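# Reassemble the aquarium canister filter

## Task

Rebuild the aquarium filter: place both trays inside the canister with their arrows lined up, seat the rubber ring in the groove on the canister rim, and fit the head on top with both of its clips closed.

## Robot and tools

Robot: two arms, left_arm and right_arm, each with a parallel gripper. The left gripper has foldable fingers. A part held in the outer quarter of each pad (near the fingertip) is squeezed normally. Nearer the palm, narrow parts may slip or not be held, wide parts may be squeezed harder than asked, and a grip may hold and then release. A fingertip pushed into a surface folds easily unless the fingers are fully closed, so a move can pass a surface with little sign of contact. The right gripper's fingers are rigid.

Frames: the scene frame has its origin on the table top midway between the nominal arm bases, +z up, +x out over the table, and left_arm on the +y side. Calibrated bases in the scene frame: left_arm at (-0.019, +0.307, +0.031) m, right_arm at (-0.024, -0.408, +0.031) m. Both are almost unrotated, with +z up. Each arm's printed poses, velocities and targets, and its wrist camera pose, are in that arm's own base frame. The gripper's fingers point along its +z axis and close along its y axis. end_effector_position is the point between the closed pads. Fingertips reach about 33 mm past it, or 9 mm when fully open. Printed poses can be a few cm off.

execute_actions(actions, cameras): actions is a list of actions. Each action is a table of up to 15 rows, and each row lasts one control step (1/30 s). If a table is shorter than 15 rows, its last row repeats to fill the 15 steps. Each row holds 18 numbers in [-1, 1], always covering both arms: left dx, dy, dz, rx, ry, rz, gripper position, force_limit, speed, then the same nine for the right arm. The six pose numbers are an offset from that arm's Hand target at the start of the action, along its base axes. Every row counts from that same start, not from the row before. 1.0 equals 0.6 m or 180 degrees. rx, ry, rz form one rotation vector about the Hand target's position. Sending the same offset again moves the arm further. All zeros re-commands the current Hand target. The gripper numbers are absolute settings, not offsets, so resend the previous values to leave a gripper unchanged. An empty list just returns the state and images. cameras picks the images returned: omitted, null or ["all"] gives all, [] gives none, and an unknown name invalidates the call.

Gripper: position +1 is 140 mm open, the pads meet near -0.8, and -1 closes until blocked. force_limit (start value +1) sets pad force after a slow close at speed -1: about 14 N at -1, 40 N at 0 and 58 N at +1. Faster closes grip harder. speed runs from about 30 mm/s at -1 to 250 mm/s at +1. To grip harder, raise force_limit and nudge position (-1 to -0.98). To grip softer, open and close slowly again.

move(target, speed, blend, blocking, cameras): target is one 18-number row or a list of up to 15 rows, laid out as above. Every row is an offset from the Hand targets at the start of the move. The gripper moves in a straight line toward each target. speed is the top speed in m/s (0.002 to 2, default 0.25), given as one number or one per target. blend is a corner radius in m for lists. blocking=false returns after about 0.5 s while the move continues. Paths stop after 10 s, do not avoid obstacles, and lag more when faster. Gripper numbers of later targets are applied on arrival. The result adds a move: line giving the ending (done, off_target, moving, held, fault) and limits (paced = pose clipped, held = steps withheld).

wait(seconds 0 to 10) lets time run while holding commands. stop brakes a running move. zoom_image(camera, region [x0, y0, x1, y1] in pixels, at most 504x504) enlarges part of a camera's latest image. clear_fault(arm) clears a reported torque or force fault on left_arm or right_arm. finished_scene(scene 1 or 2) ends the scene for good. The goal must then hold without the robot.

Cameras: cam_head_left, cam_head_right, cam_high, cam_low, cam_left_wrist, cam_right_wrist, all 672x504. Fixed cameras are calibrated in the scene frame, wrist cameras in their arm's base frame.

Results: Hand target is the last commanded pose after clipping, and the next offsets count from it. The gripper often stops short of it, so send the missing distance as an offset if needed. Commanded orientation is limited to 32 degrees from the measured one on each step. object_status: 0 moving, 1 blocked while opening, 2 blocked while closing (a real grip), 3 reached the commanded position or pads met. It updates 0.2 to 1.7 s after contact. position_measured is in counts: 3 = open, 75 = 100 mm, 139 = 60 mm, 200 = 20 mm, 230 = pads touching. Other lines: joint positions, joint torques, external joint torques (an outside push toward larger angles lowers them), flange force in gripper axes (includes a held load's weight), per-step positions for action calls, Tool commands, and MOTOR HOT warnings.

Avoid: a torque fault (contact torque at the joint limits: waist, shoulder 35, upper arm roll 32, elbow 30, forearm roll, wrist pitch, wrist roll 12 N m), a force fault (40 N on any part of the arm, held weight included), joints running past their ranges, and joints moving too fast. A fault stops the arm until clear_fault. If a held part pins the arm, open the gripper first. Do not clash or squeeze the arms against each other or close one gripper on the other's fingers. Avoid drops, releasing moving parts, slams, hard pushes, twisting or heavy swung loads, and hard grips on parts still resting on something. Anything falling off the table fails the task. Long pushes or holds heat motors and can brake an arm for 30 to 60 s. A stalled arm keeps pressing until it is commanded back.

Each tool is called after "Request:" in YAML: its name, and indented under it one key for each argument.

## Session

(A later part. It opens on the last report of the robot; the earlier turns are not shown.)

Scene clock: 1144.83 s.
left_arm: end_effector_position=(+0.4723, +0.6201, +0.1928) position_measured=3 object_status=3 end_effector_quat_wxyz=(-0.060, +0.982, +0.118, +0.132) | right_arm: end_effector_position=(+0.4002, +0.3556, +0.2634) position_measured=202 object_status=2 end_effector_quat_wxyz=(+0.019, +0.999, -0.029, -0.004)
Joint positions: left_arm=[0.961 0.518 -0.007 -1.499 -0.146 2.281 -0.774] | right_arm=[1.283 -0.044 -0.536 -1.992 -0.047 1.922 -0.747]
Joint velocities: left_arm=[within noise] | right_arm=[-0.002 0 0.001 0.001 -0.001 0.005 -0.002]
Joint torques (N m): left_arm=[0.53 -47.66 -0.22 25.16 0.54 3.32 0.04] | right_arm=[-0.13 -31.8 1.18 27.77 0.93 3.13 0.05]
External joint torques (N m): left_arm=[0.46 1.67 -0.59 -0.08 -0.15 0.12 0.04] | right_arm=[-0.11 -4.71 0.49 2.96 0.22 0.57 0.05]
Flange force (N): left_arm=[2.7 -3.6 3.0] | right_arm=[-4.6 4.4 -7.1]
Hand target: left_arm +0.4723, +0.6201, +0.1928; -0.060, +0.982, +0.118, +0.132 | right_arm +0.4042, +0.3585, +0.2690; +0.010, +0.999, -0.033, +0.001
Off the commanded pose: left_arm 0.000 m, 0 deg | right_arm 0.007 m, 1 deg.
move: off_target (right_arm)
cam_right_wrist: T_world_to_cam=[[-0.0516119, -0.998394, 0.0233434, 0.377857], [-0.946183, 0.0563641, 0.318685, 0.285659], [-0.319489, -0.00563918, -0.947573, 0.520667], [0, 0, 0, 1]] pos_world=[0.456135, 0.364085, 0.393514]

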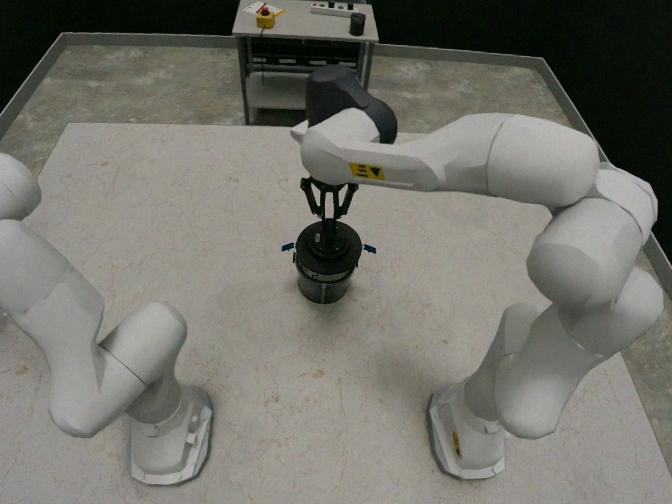

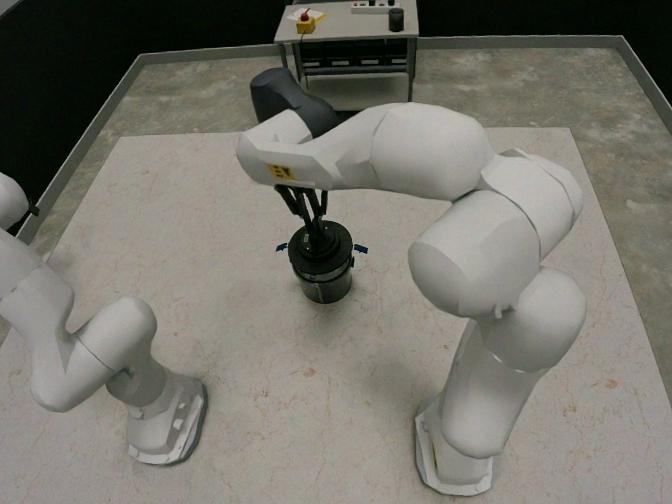

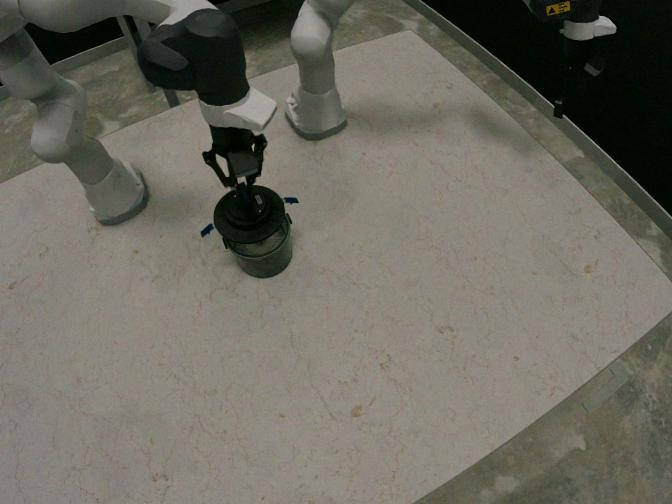

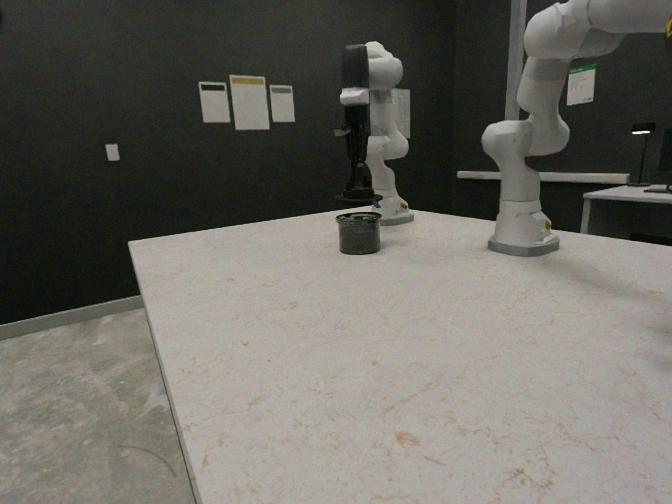

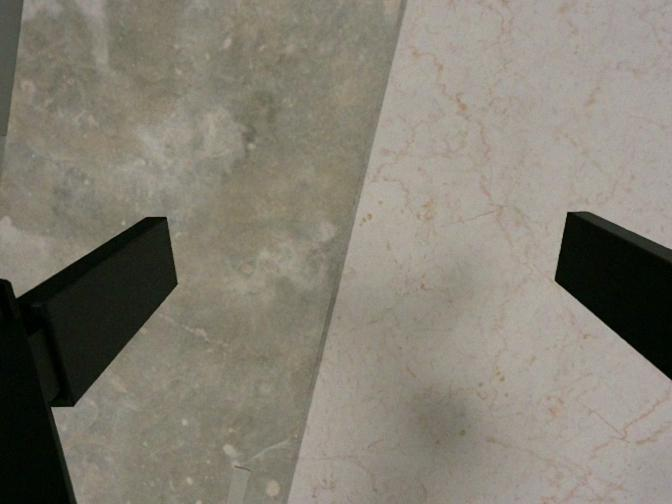

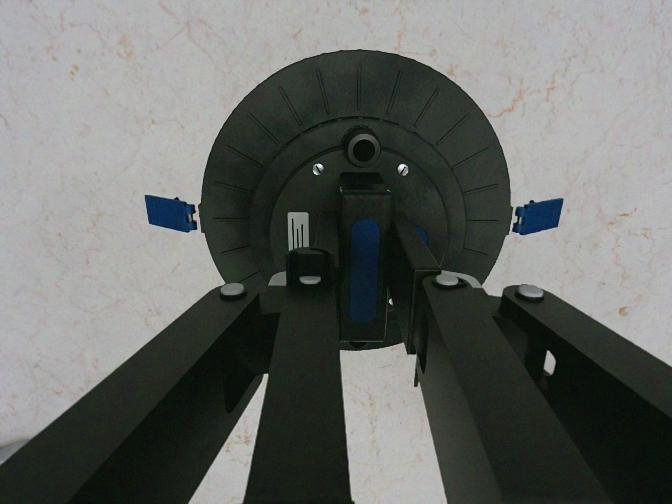

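Request:
move:
  target: [0,0,0,0,0,0,1,1,1,0.0097,0.0075,-0.03,0,0,-0.0056,-1,0,-1]
  speed: 0.04

Request:
zoom_image:
  camera: "cam_head_left"
  region: [280, 200, 380, 310]

Request:
zoom_image:
  camera: "cam_low"
  region: [320, 180, 400, 260]

Request:
zoom_image:
  camera: "cam_high"
  region: [190, 160, 310, 280]

Request:
zoom_image:
  camera: "cam_head_right"
  region: [270, 200, 380, 310]

Scene clock: 1166.10 s.
left_arm: end_effector_position=(+0.4723, +0.6201, +0.1928) position_measured=3 object_status=3 end_effector_quat_wxyz=(-0.060, +0.982, +0.118, +0.132) | right_arm: end_effector_position=(+0.4057, +0.3600, +0.2454) position_measured=202 object_status=2 end_effector_quat_wxyz=(+0.019, +0.999, -0.037, -0.004)
Joint positions: left_arm=[0.961 0.518 -0.007 -1.499 -0.146 2.281 -0.774] | right_arm=[1.278 -0.007 -0.54 -2.001 -0.027 1.963 -0.747]
Joint velocities: left_arm=[within noise] | right_arm=[-0.001 0.002 0 -0.001 0.002 0.003 0]
Joint torques (N m): left_arm=[0.51 -47.66 -0.17 25.18 0.54 3.31 0.02] | right_arm=[-0.17 -32.59 0.5 27.88 1.01 3.16 0.15]
External joint torques (N m): left_arm=[0.62 1.44 -0.41 0.07 -0.15 0.14 0.02] | right_arm=[-0.24 -4.31 0.33 3.11 0.31 0.58 0.15]
Flange force (N): left_arm=[2.6 -3.8 2.6] | right_arm=[-2.9 2.8 -7.3]
Hand target: left_arm +0.4723, +0.6201, +0.1928; -0.060, +0.982, +0.118, +0.132 | right_arm +0.4100, +0.3630, +0.2510; +0.010, +0.999, -0.041, +0.000
Off the commanded pose: left_arm 0.000 m, 0 deg | right_arm 0.008 m, 1 deg.
move: off_target (right_arm)
cam_right_wrist: T_world_to_cam=[[-0.0672991, -0.997465, 0.0231026, 0.389032], [-0.945134, 0.071153, 0.31884, 0.290559], [-0.319675, -0.000377441, -0.947527, 0.503566], [0, 0, 0, 1]] pos_world=[0.461776, 0.367562, 0.375513]

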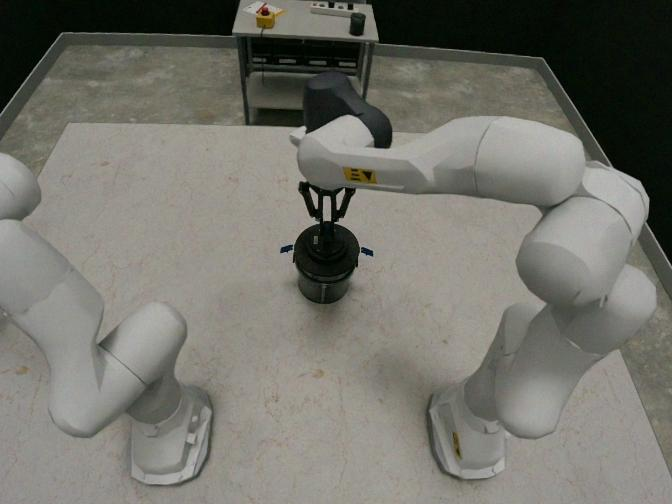

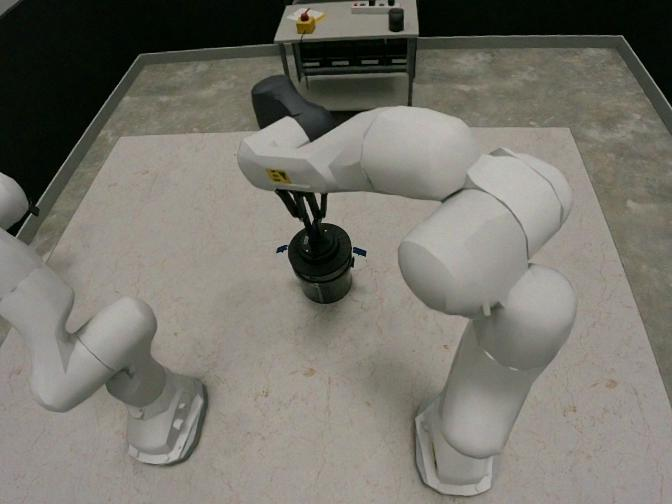

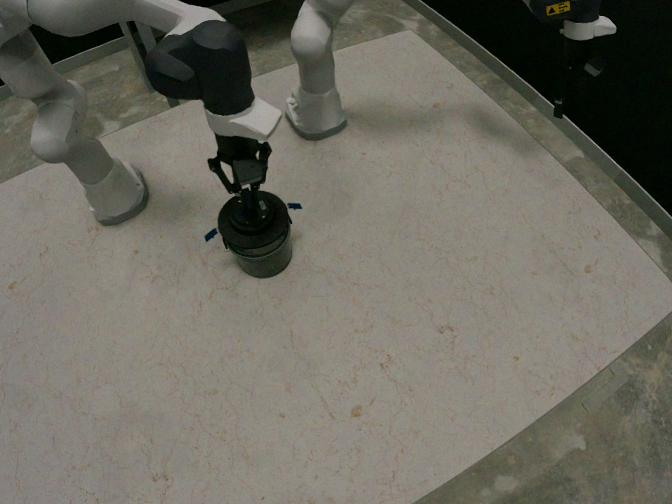

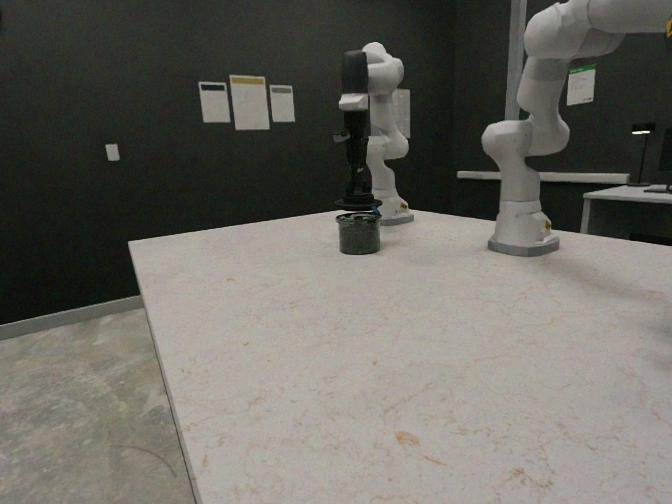

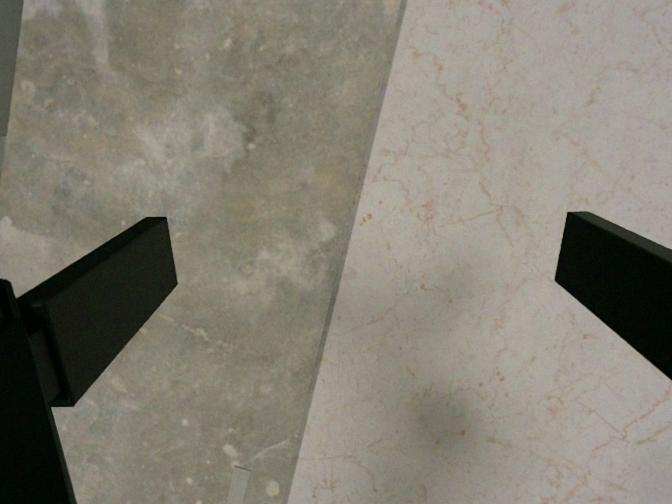

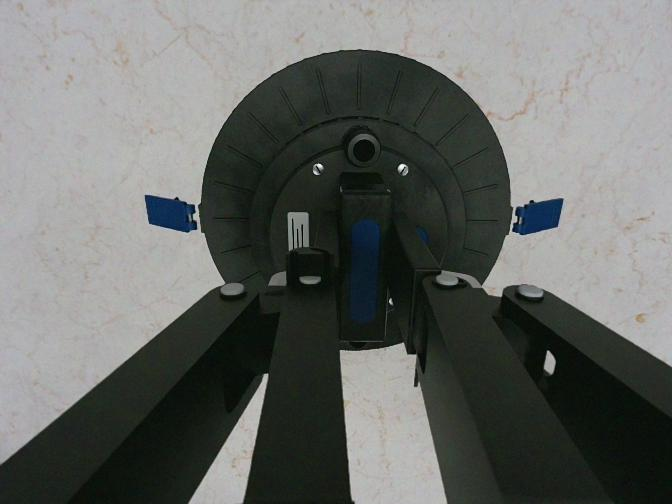

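Scaled by 4.582 from the camera's image (finer frame: 960x720).

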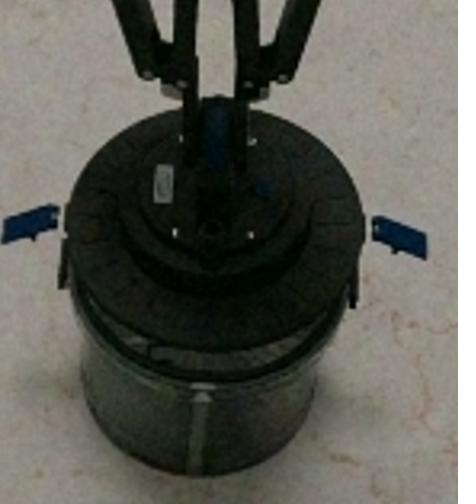

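Scaled by 6.300 from the camera's image (finer frame: 960x720).

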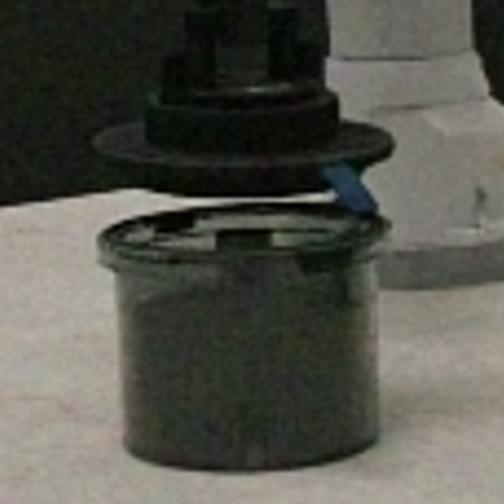

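Scaled by 4.200 from the camera's image (finer frame: 960x720).

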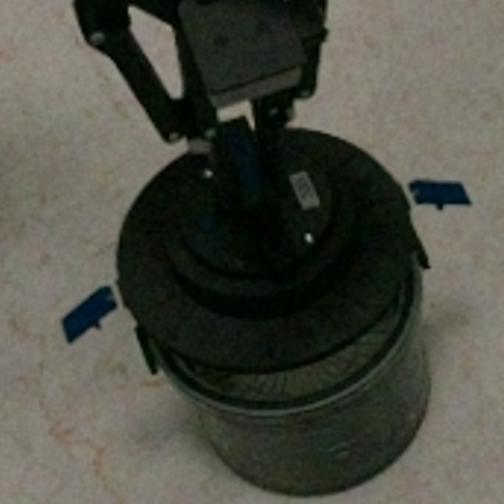

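Scaled by 4.582 from the camera's image (finer frame: 960x720).

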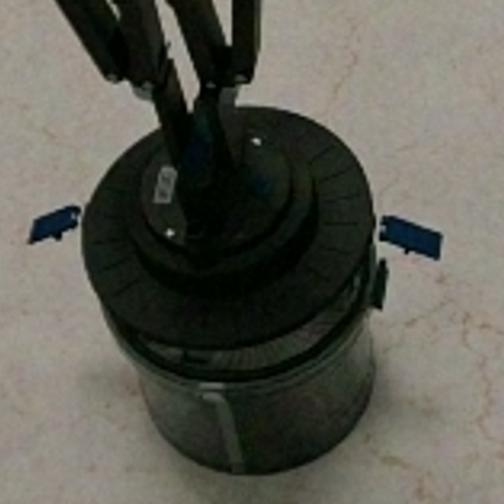

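Request:
move:
  target: [0,0,0,0,0,0,1,1,1,0.0042,0.0025,-0.028,0,0,0,-1,0,-1]
  speed: 0.03

Request:
zoom_image:
  camera: "cam_head_left"
  region: [280, 200, 380, 310]

Request:
zoom_image:
  camera: "cam_low"
  region: [320, 180, 400, 260]

Request:
zoom_image:
  camera: "cam_high"
  region: [190, 160, 310, 280]

Request:
zoom_image:
  camera: "cam_head_right"
  region: [270, 200, 380, 310]

Scene clock: 1176.77 s.
left_arm: end_effector_position=(+0.4723, +0.6201, +0.1928) position_measured=3 object_status=3 end_effector_quat_wxyz=(-0.060, +0.982, +0.118, +0.132) | right_arm: end_effector_position=(+0.4082, +0.3614, +0.2288) position_measured=202 object_status=2 end_effector_quat_wxyz=(+0.019, +0.999, -0.042, -0.004)
Joint positions: left_arm=[0.961 0.518 -0.007 -1.499 -0.146 2.281 -0.774] | right_arm=[1.274 0.017 -0.541 -2.02 -0.014 2.003 -0.747]
Joint velocities: left_arm=[within noise] | right_arm=[0 0 0 0.001 0.001 0.005 0.001]
Joint torques (N m): left_arm=[0.5 -47.66 -0.22 25.15 0.54 3.31 0.06] | right_arm=[-0.19 -33.23 0.21 27.59 0.94 3.12 -0.25]
External joint torques (N m): left_arm=[0.49 1.66 -0.54 -0.06 -0.15 0.12 0.06] | right_arm=[-0.08 -4.41 0.59 3.05 0.26 0.56 -0.25]
Flange force (N): left_arm=[2.6 -3.7 3.0] | right_arm=[-2.6 3.0 -7.4]
Hand target: left_arm +0.4723, +0.6201, +0.1928; -0.060, +0.982, +0.118, +0.132 | right_arm +0.4125, +0.3645, +0.2342; +0.010, +0.999, -0.041, +0.000
Off the commanded pose: left_arm 0.000 m, 0 deg | right_arm 0.008 m, 1 deg.
move: off_target (right_arm)
cam_right_wrist: T_world_to_cam=[[-0.0772068, -0.99675, 0.0229856, 0.394751], [-0.944537, 0.0805046, 0.318384, 0.294661], [-0.3192, 0.0028707, -0.947683, 0.487296], [0, 0, 0, 1]] pos_world=[0.46434, 0.368348, 0.358913]

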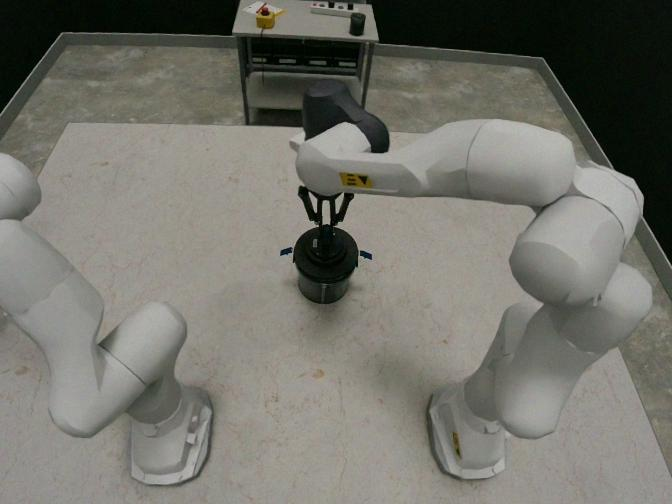

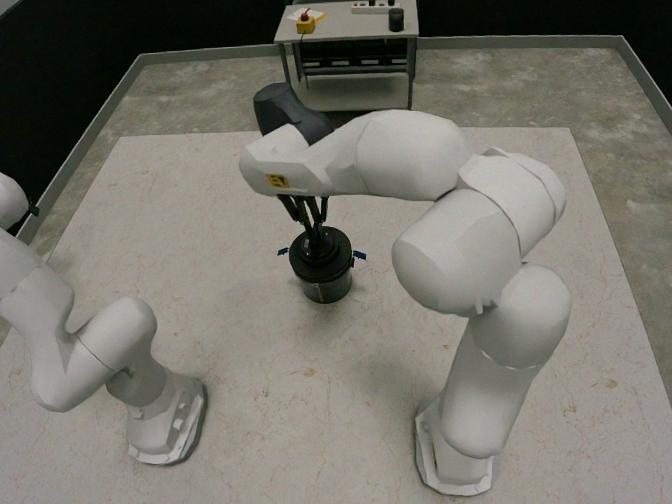

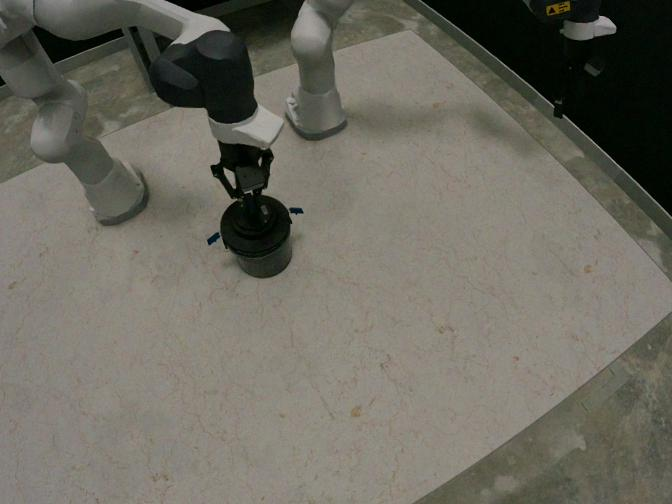

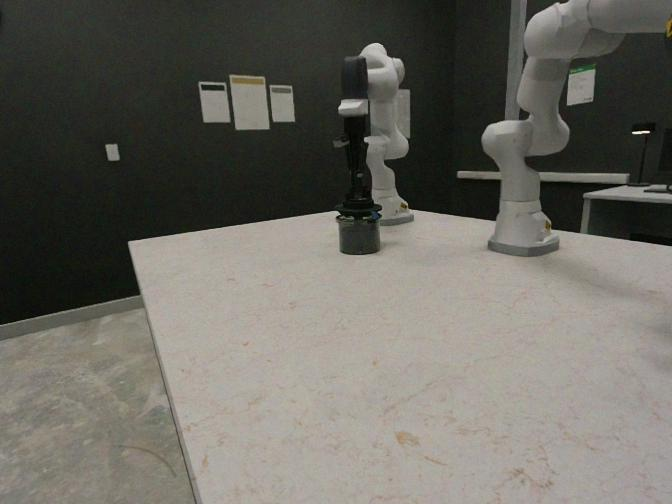

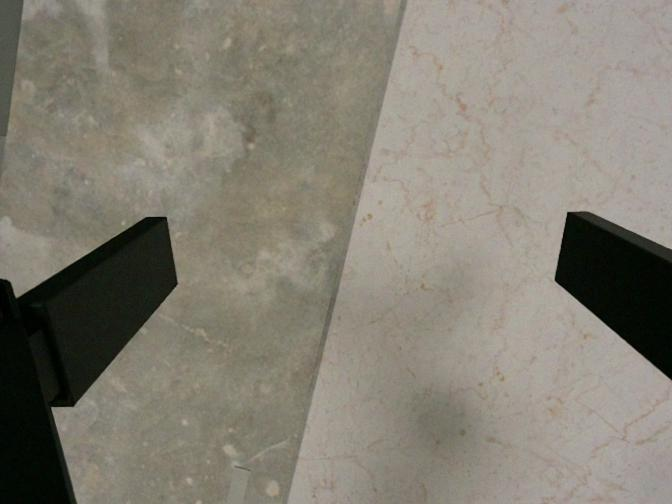

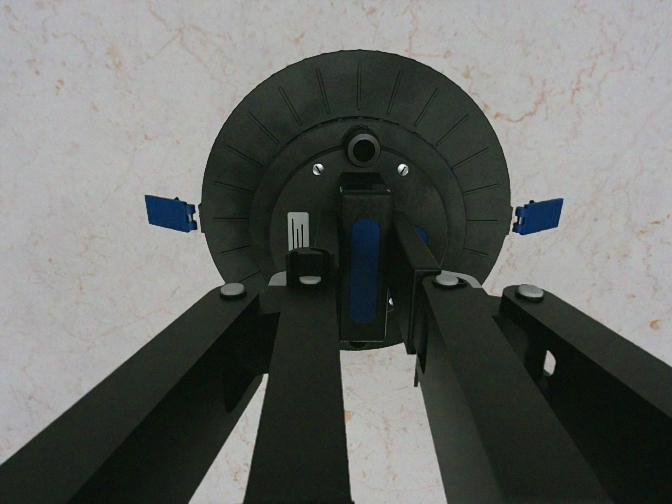

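Scaled by 4.582 from the camera's image (finer frame: 960x720).

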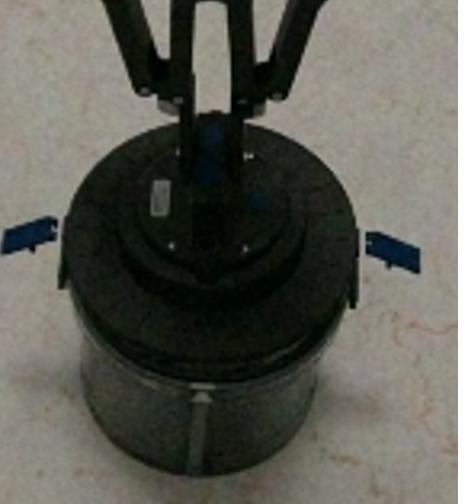

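Scaled by 6.300 from the camera's image (finer frame: 960x720).

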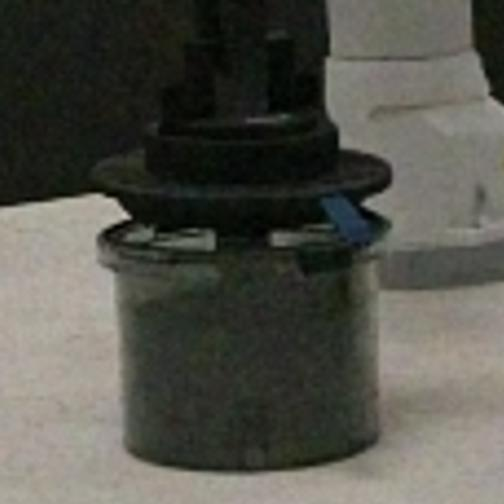

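Scaled by 4.200 from the camera's image (finer frame: 960x720).

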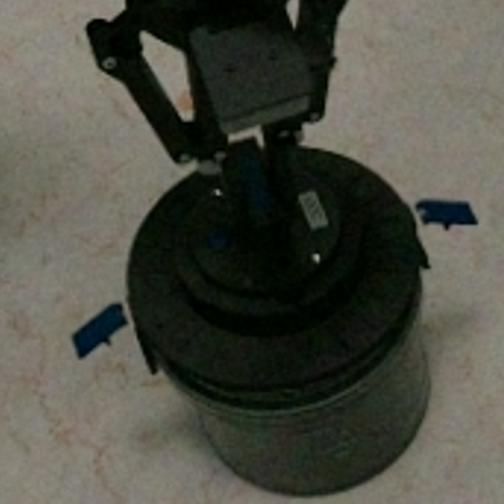

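Scaled by 4.582 from the camera's image (finer frame: 960x720).

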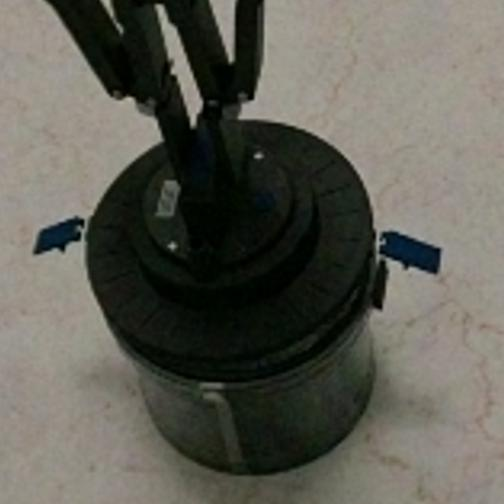

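Request:
move:
  target: [0,0,0,0,0,0,1,1,1,-0.0025,-0.001,-0.018,0,0,0,-1,0,-1]
  speed: 0.02
  cameras: ["cam_low","cam_head_left","cam_high","cam_head_right"]

Request:
zoom_image:
  camera: "cam_low"
  region: [320, 180, 400, 260]

Request:
zoom_image:
  camera: "cam_head_left"
  region: [280, 200, 380, 310]

Request:
zoom_image:
  camera: "cam_high"
  region: [190, 160, 310, 280]

Scene clock: 1185.77 s.
left_arm: end_effector_position=(+0.4723, +0.6201, +0.1928) position_measured=3 object_status=3 end_effector_quat_wxyz=(-0.060, +0.982, +0.118, +0.132) | right_arm: end_effector_position=(+0.4069, +0.3606, +0.2181) position_measured=202 object_status=2 end_effector_quat_wxyz=(+0.019, +0.999, -0.043, -0.004)
Joint positions: left_arm=[0.961 0.518 -0.007 -1.499 -0.146 2.281 -0.774] | right_arm=[1.274 0.021 -0.541 -2.044 -0.012 2.03 -0.748]
Joint velocities: left_arm=[within noise] | right_arm=[0 0 -0.001 -0.001 0.001 0.003 -0.001]
Joint torques (N m): left_arm=[0.46 -47.64 -0.24 25.18 0.54 3.3 0.02] | right_arm=[-0.08 -33.25 0.37 27.16 0.93 3.09 -0.29]
External joint torques (N m): left_arm=[0.44 1.86 -0.58 -0.12 -0.15 0.1 0.02] | right_arm=[0.01 -4.34 0.8 2.72 0.26 0.52 -0.29]
Flange force (N): left_arm=[3.0 -3.9 3.3] | right_arm=[-3.4 3.5 -7.0]
Hand target: left_arm +0.4723, +0.6201, +0.1928; -0.060, +0.982, +0.118, +0.132 | right_arm +0.4110, +0.3639, +0.2234; +0.010, +0.999, -0.041, +0.000
Off the commanded pose: left_arm 0.000 m, 0 deg | right_arm 0.007 m, 1 deg.
move: off_target (right_arm)
Images, in order (width x height): cam_head_left 672x504, cam_head_right 672x504, cam_high 672x504, cam_low 672x504.

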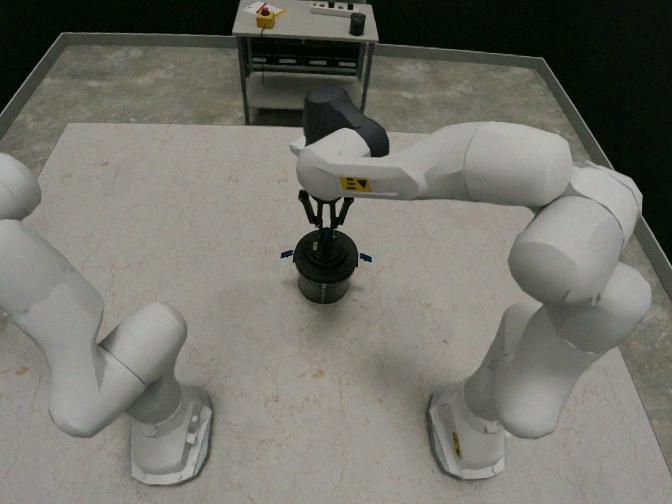

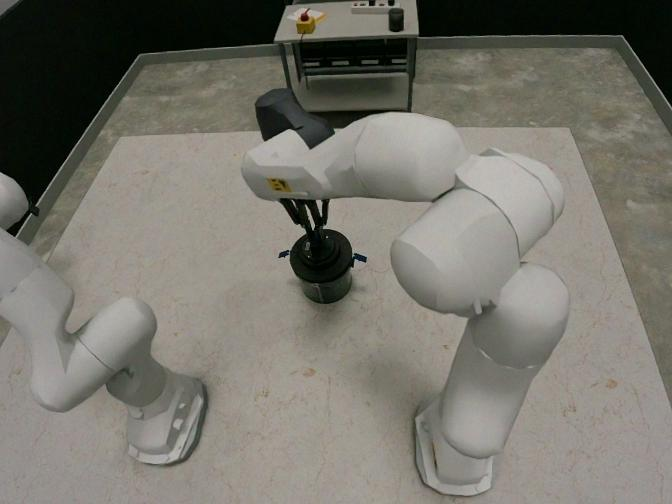

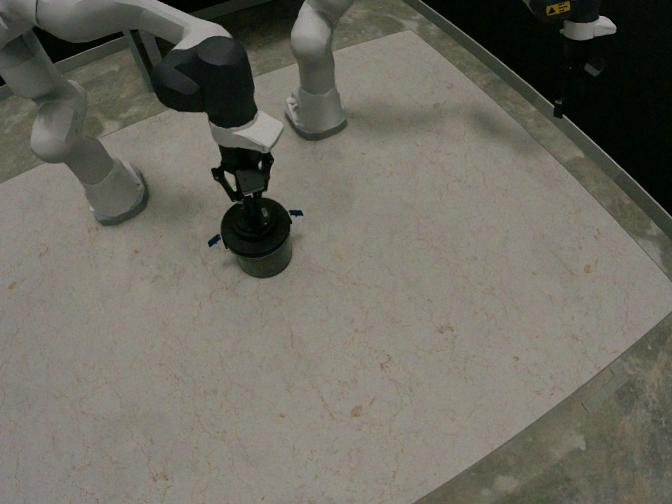

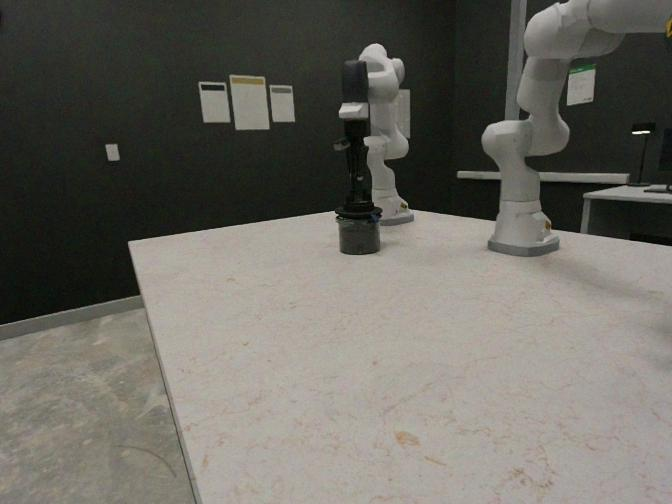

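Scaled by 6.300 from the camera's image (finer frame: 960x720).

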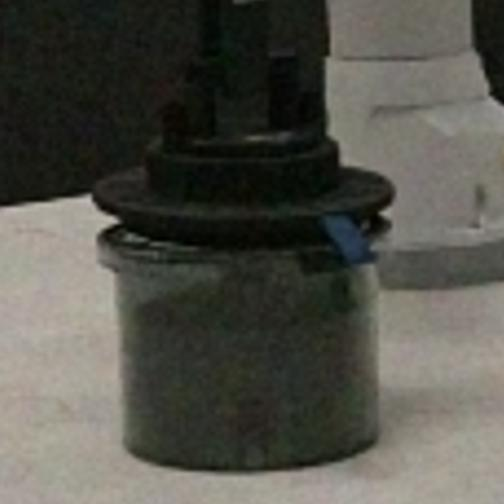

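Scaled by 4.582 from the camera's image (finer frame: 960x720).

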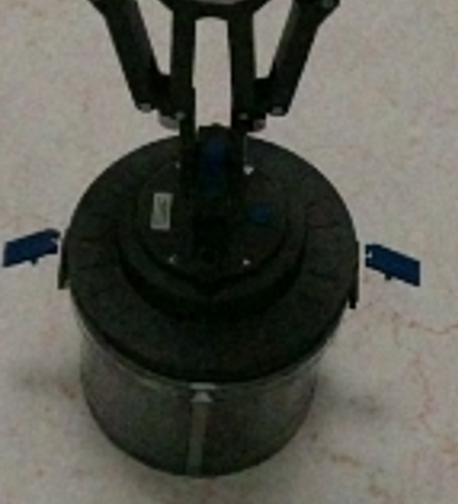

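Scaled by 4.200 from the camera's image (finer frame: 960x720).

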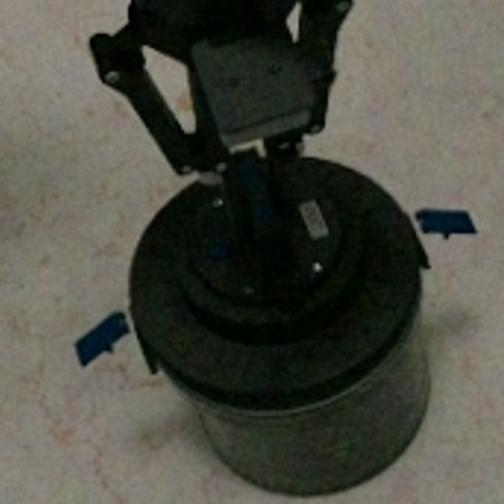

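Request:
move:
  target: [0,0,0,0,0,0,1,1,1,0.0005,0.0005,-0.013,0.006,-0.002,0,-1,0,-1]
  speed: 0.02
  cameras: ["cam_low","cam_head_left","cam_high","cam_head_right"]

Request:
zoom_image:
  camera: "cam_low"
  region: [320, 180, 400, 260]

Request:
zoom_image:
  camera: "cam_head_left"
  region: [280, 200, 380, 310]

Scene clock: 1201.17 s.
left_arm: end_effector_position=(+0.4723, +0.6201, +0.1928) position_measured=3 object_status=3 end_effector_quat_wxyz=(-0.060, +0.982, +0.118, +0.132) | right_arm: end_effector_position=(+0.4070, +0.3602, +0.2088) position_measured=202 object_status=2 end_effector_quat_wxyz=(+0.011, +0.999, -0.043, -0.002)
Joint positions: left_arm=[0.961 0.518 -0.007 -1.499 -0.146 2.281 -0.774] | right_arm=[1.271 0.016 -0.542 -2.077 -0.006 2.073 -0.753]
Joint torques (N m): left_arm=[0.54 -47.68 -0.18 25.13 0.54 3.3 0.07] | right_arm=[0.04 -33.77 0.52 27.1 0.97 3.37 -0.33]
External joint torques (N m): left_arm=[0.42 1.55 -0.59 -0.05 -0.16 0.12 0.07] | right_arm=[0.02 -5.34 0.75 2.9 0.29 0.78 -0.33]
Flange force (N): left_arm=[2.5 -3.5 2.8] | right_arm=[-5.2 5.5 -7.9]
Hand target: left_arm +0.4723, +0.6201, +0.1928; -0.060, +0.982, +0.118, +0.132 | right_arm +0.4113, +0.3642, +0.2156; +0.001, +0.999, -0.041, +0.003
Off the commanded pose: left_arm 0.000 m, 0 deg | right_arm 0.009 m, 1 deg.
move: off_target (right_arm)
Images, in order (width x height): cam_head_left 672x504, cam_head_right 672x504, cam_high 672x504, cam_low 672x504.

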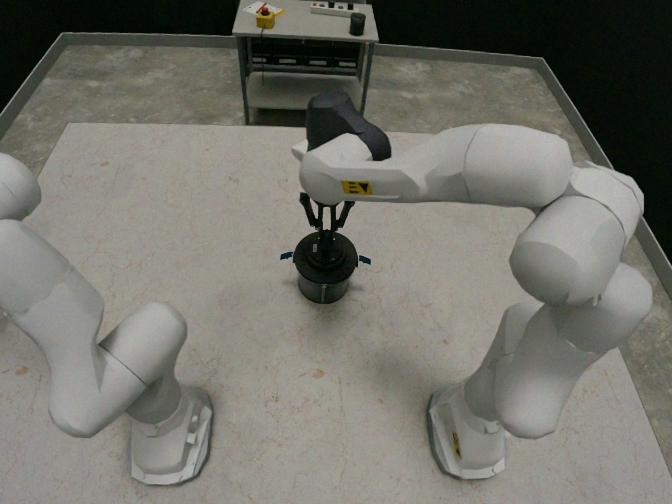

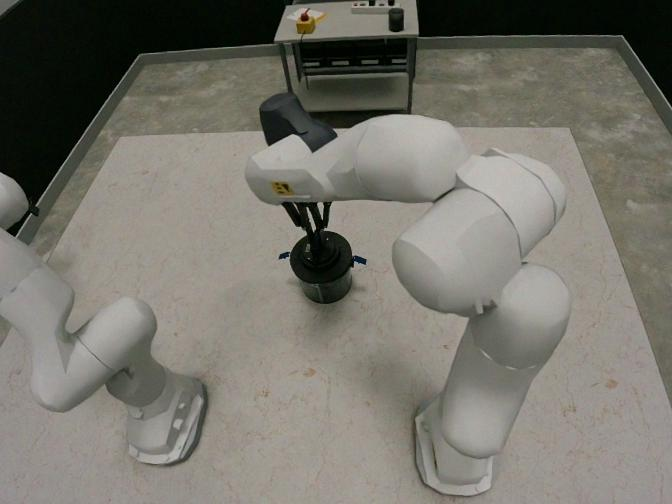

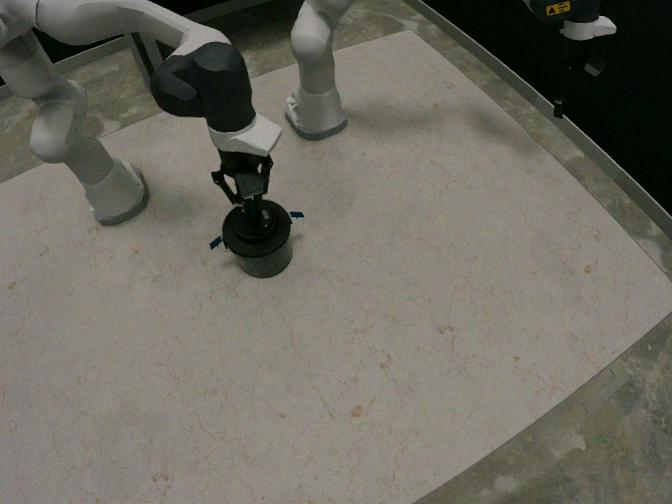

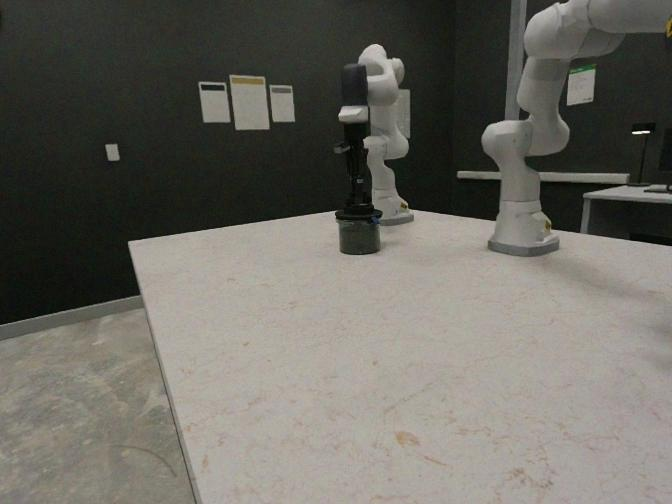

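Scaled by 6.300 from the camera's image (finer frame: 960x720).

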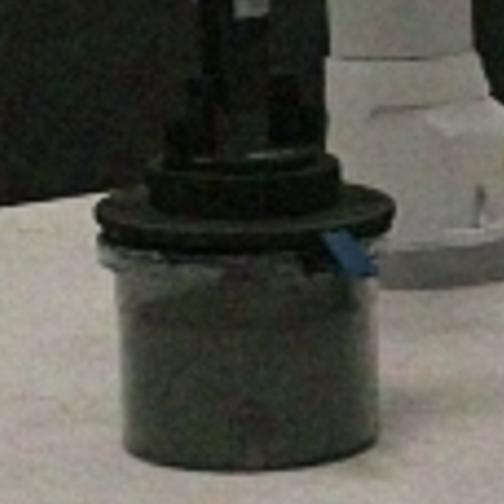

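Scaled by 4.582 from the camera's image (finer frame: 960x720).

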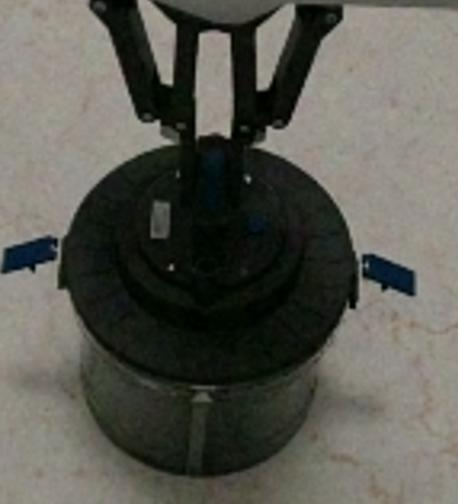

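Request:
move:
  target: [0,0,0,0,0,0,1,1,1,0,0,-0.012,0.002,0,0,-1,0,-1]
  speed: 0.015
  cameras: ["cam_low","cam_head_left","cam_high","cam_head_right"]

Request:
zoom_image:
  camera: "cam_low"
  region: [320, 180, 400, 260]

Request:
zoom_image:
  camera: "cam_high"
  region: [190, 160, 310, 280]

Request:
zoom_image:
  camera: "cam_head_left"
  region: [280, 200, 380, 310]

Scene clock: 1208.43 s.
left_arm: end_effector_position=(+0.4723, +0.6201, +0.1928) position_measured=3 object_status=3 end_effector_quat_wxyz=(-0.060, +0.982, +0.118, +0.132) | right_arm: end_effector_position=(+0.4085, +0.3599, +0.2058) position_measured=202 object_status=2 end_effector_quat_wxyz=(+0.005, +0.999, -0.043, -0.001)
Joint positions: left_arm=[0.961 0.518 -0.007 -1.499 -0.146 2.281 -0.774] | right_arm=[1.267 0.014 -0.543 -2.089 0.001 2.092 -0.761]
Joint velocities: left_arm=[within noise] | right_arm=[-0.001 0.001 0 0 0.002 0.005 -0.003]
Joint torques (N m): left_arm=[0.47 -47.67 -0.26 25.11 0.53 3.3 0.02] | right_arm=[0.85 -30.2 1.32 24.73 1.36 3.94 -0.24]
External joint torques (N m): left_arm=[0.43 1.67 -0.61 -0.1 -0.17 0.11 0.02] | right_arm=[0.93 -1.81 1.62 0.52 0.68 1.33 -0.25]
Flange force (N): left_arm=[2.6 -3.5 3.0] | right_arm=[-4.1 1.6 0.9]
Hand target: left_arm +0.4723, +0.6201, +0.1928; -0.060, +0.982, +0.118, +0.132 | right_arm +0.4113, +0.3642, +0.2084; -0.002, +0.999, -0.041, +0.003
Off the commanded pose: left_arm 0.000 m, 0 deg | right_arm 0.006 m, 1 deg.
move: off_target (right_arm)
Images, in order (width x height): cam_head_left 672x504, cam_head_right 672x504, cam_high 672x504, cam_low 672x504.

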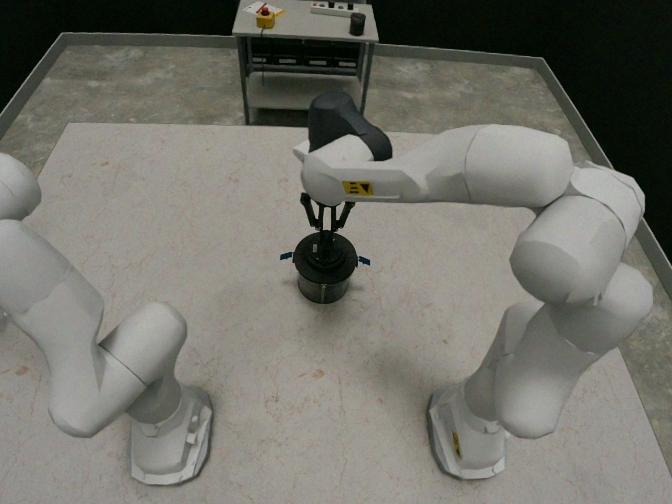

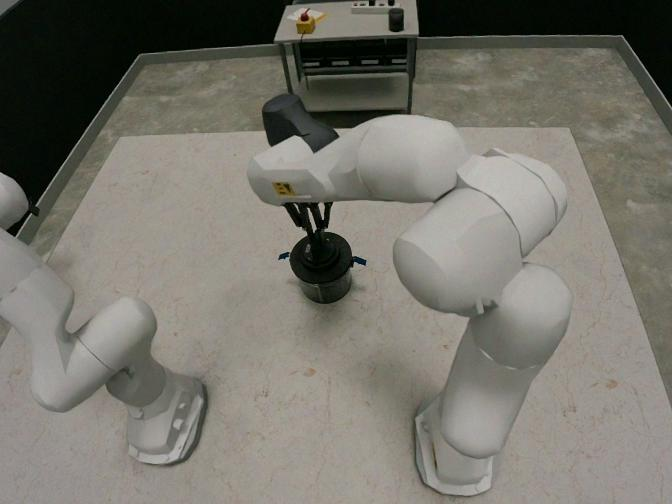

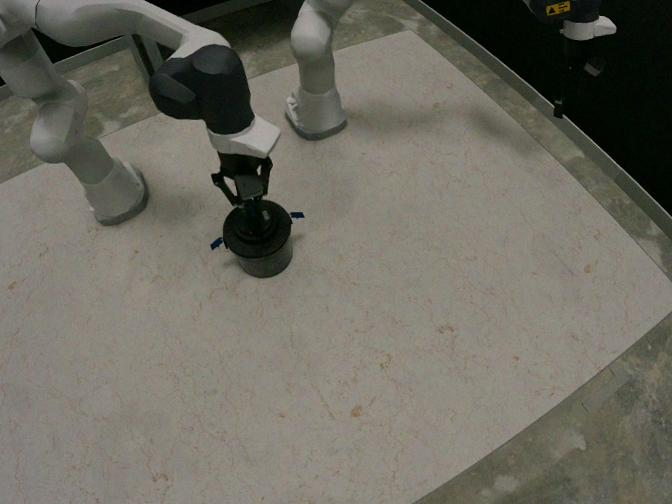

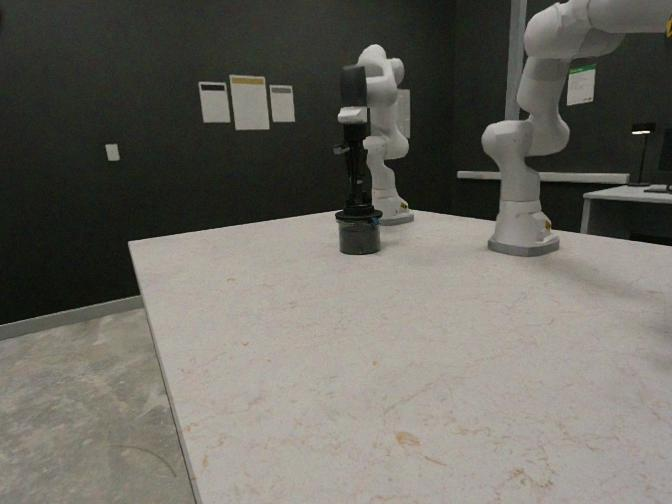

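Scaled by 6.300 from the camera's image (finer frame: 960x720).

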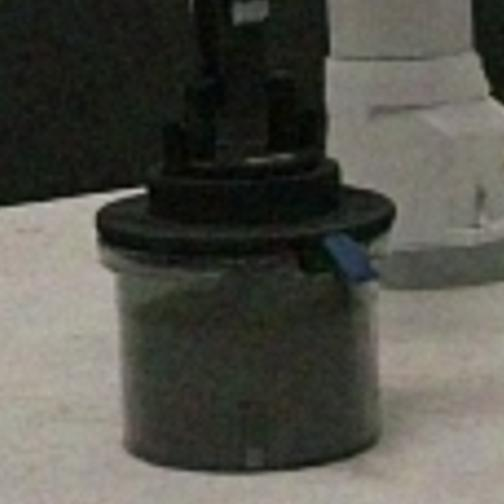

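Scaled by 4.200 from the camera's image (finer frame: 960x720).

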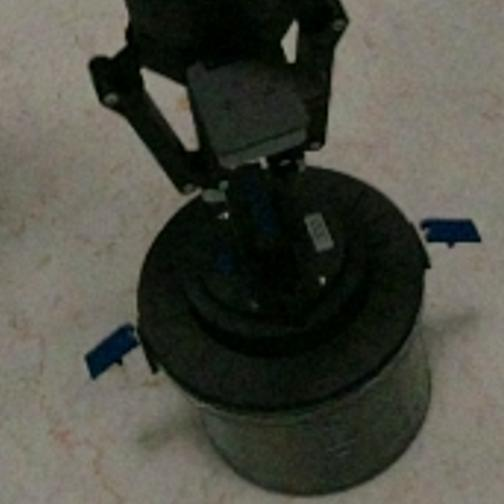

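Scaled by 4.582 from the camera's image (finer frame: 960x720).

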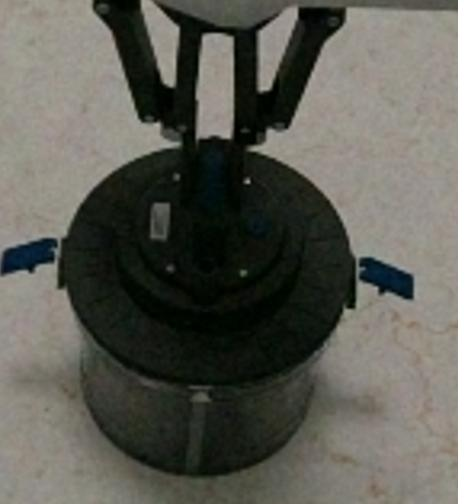

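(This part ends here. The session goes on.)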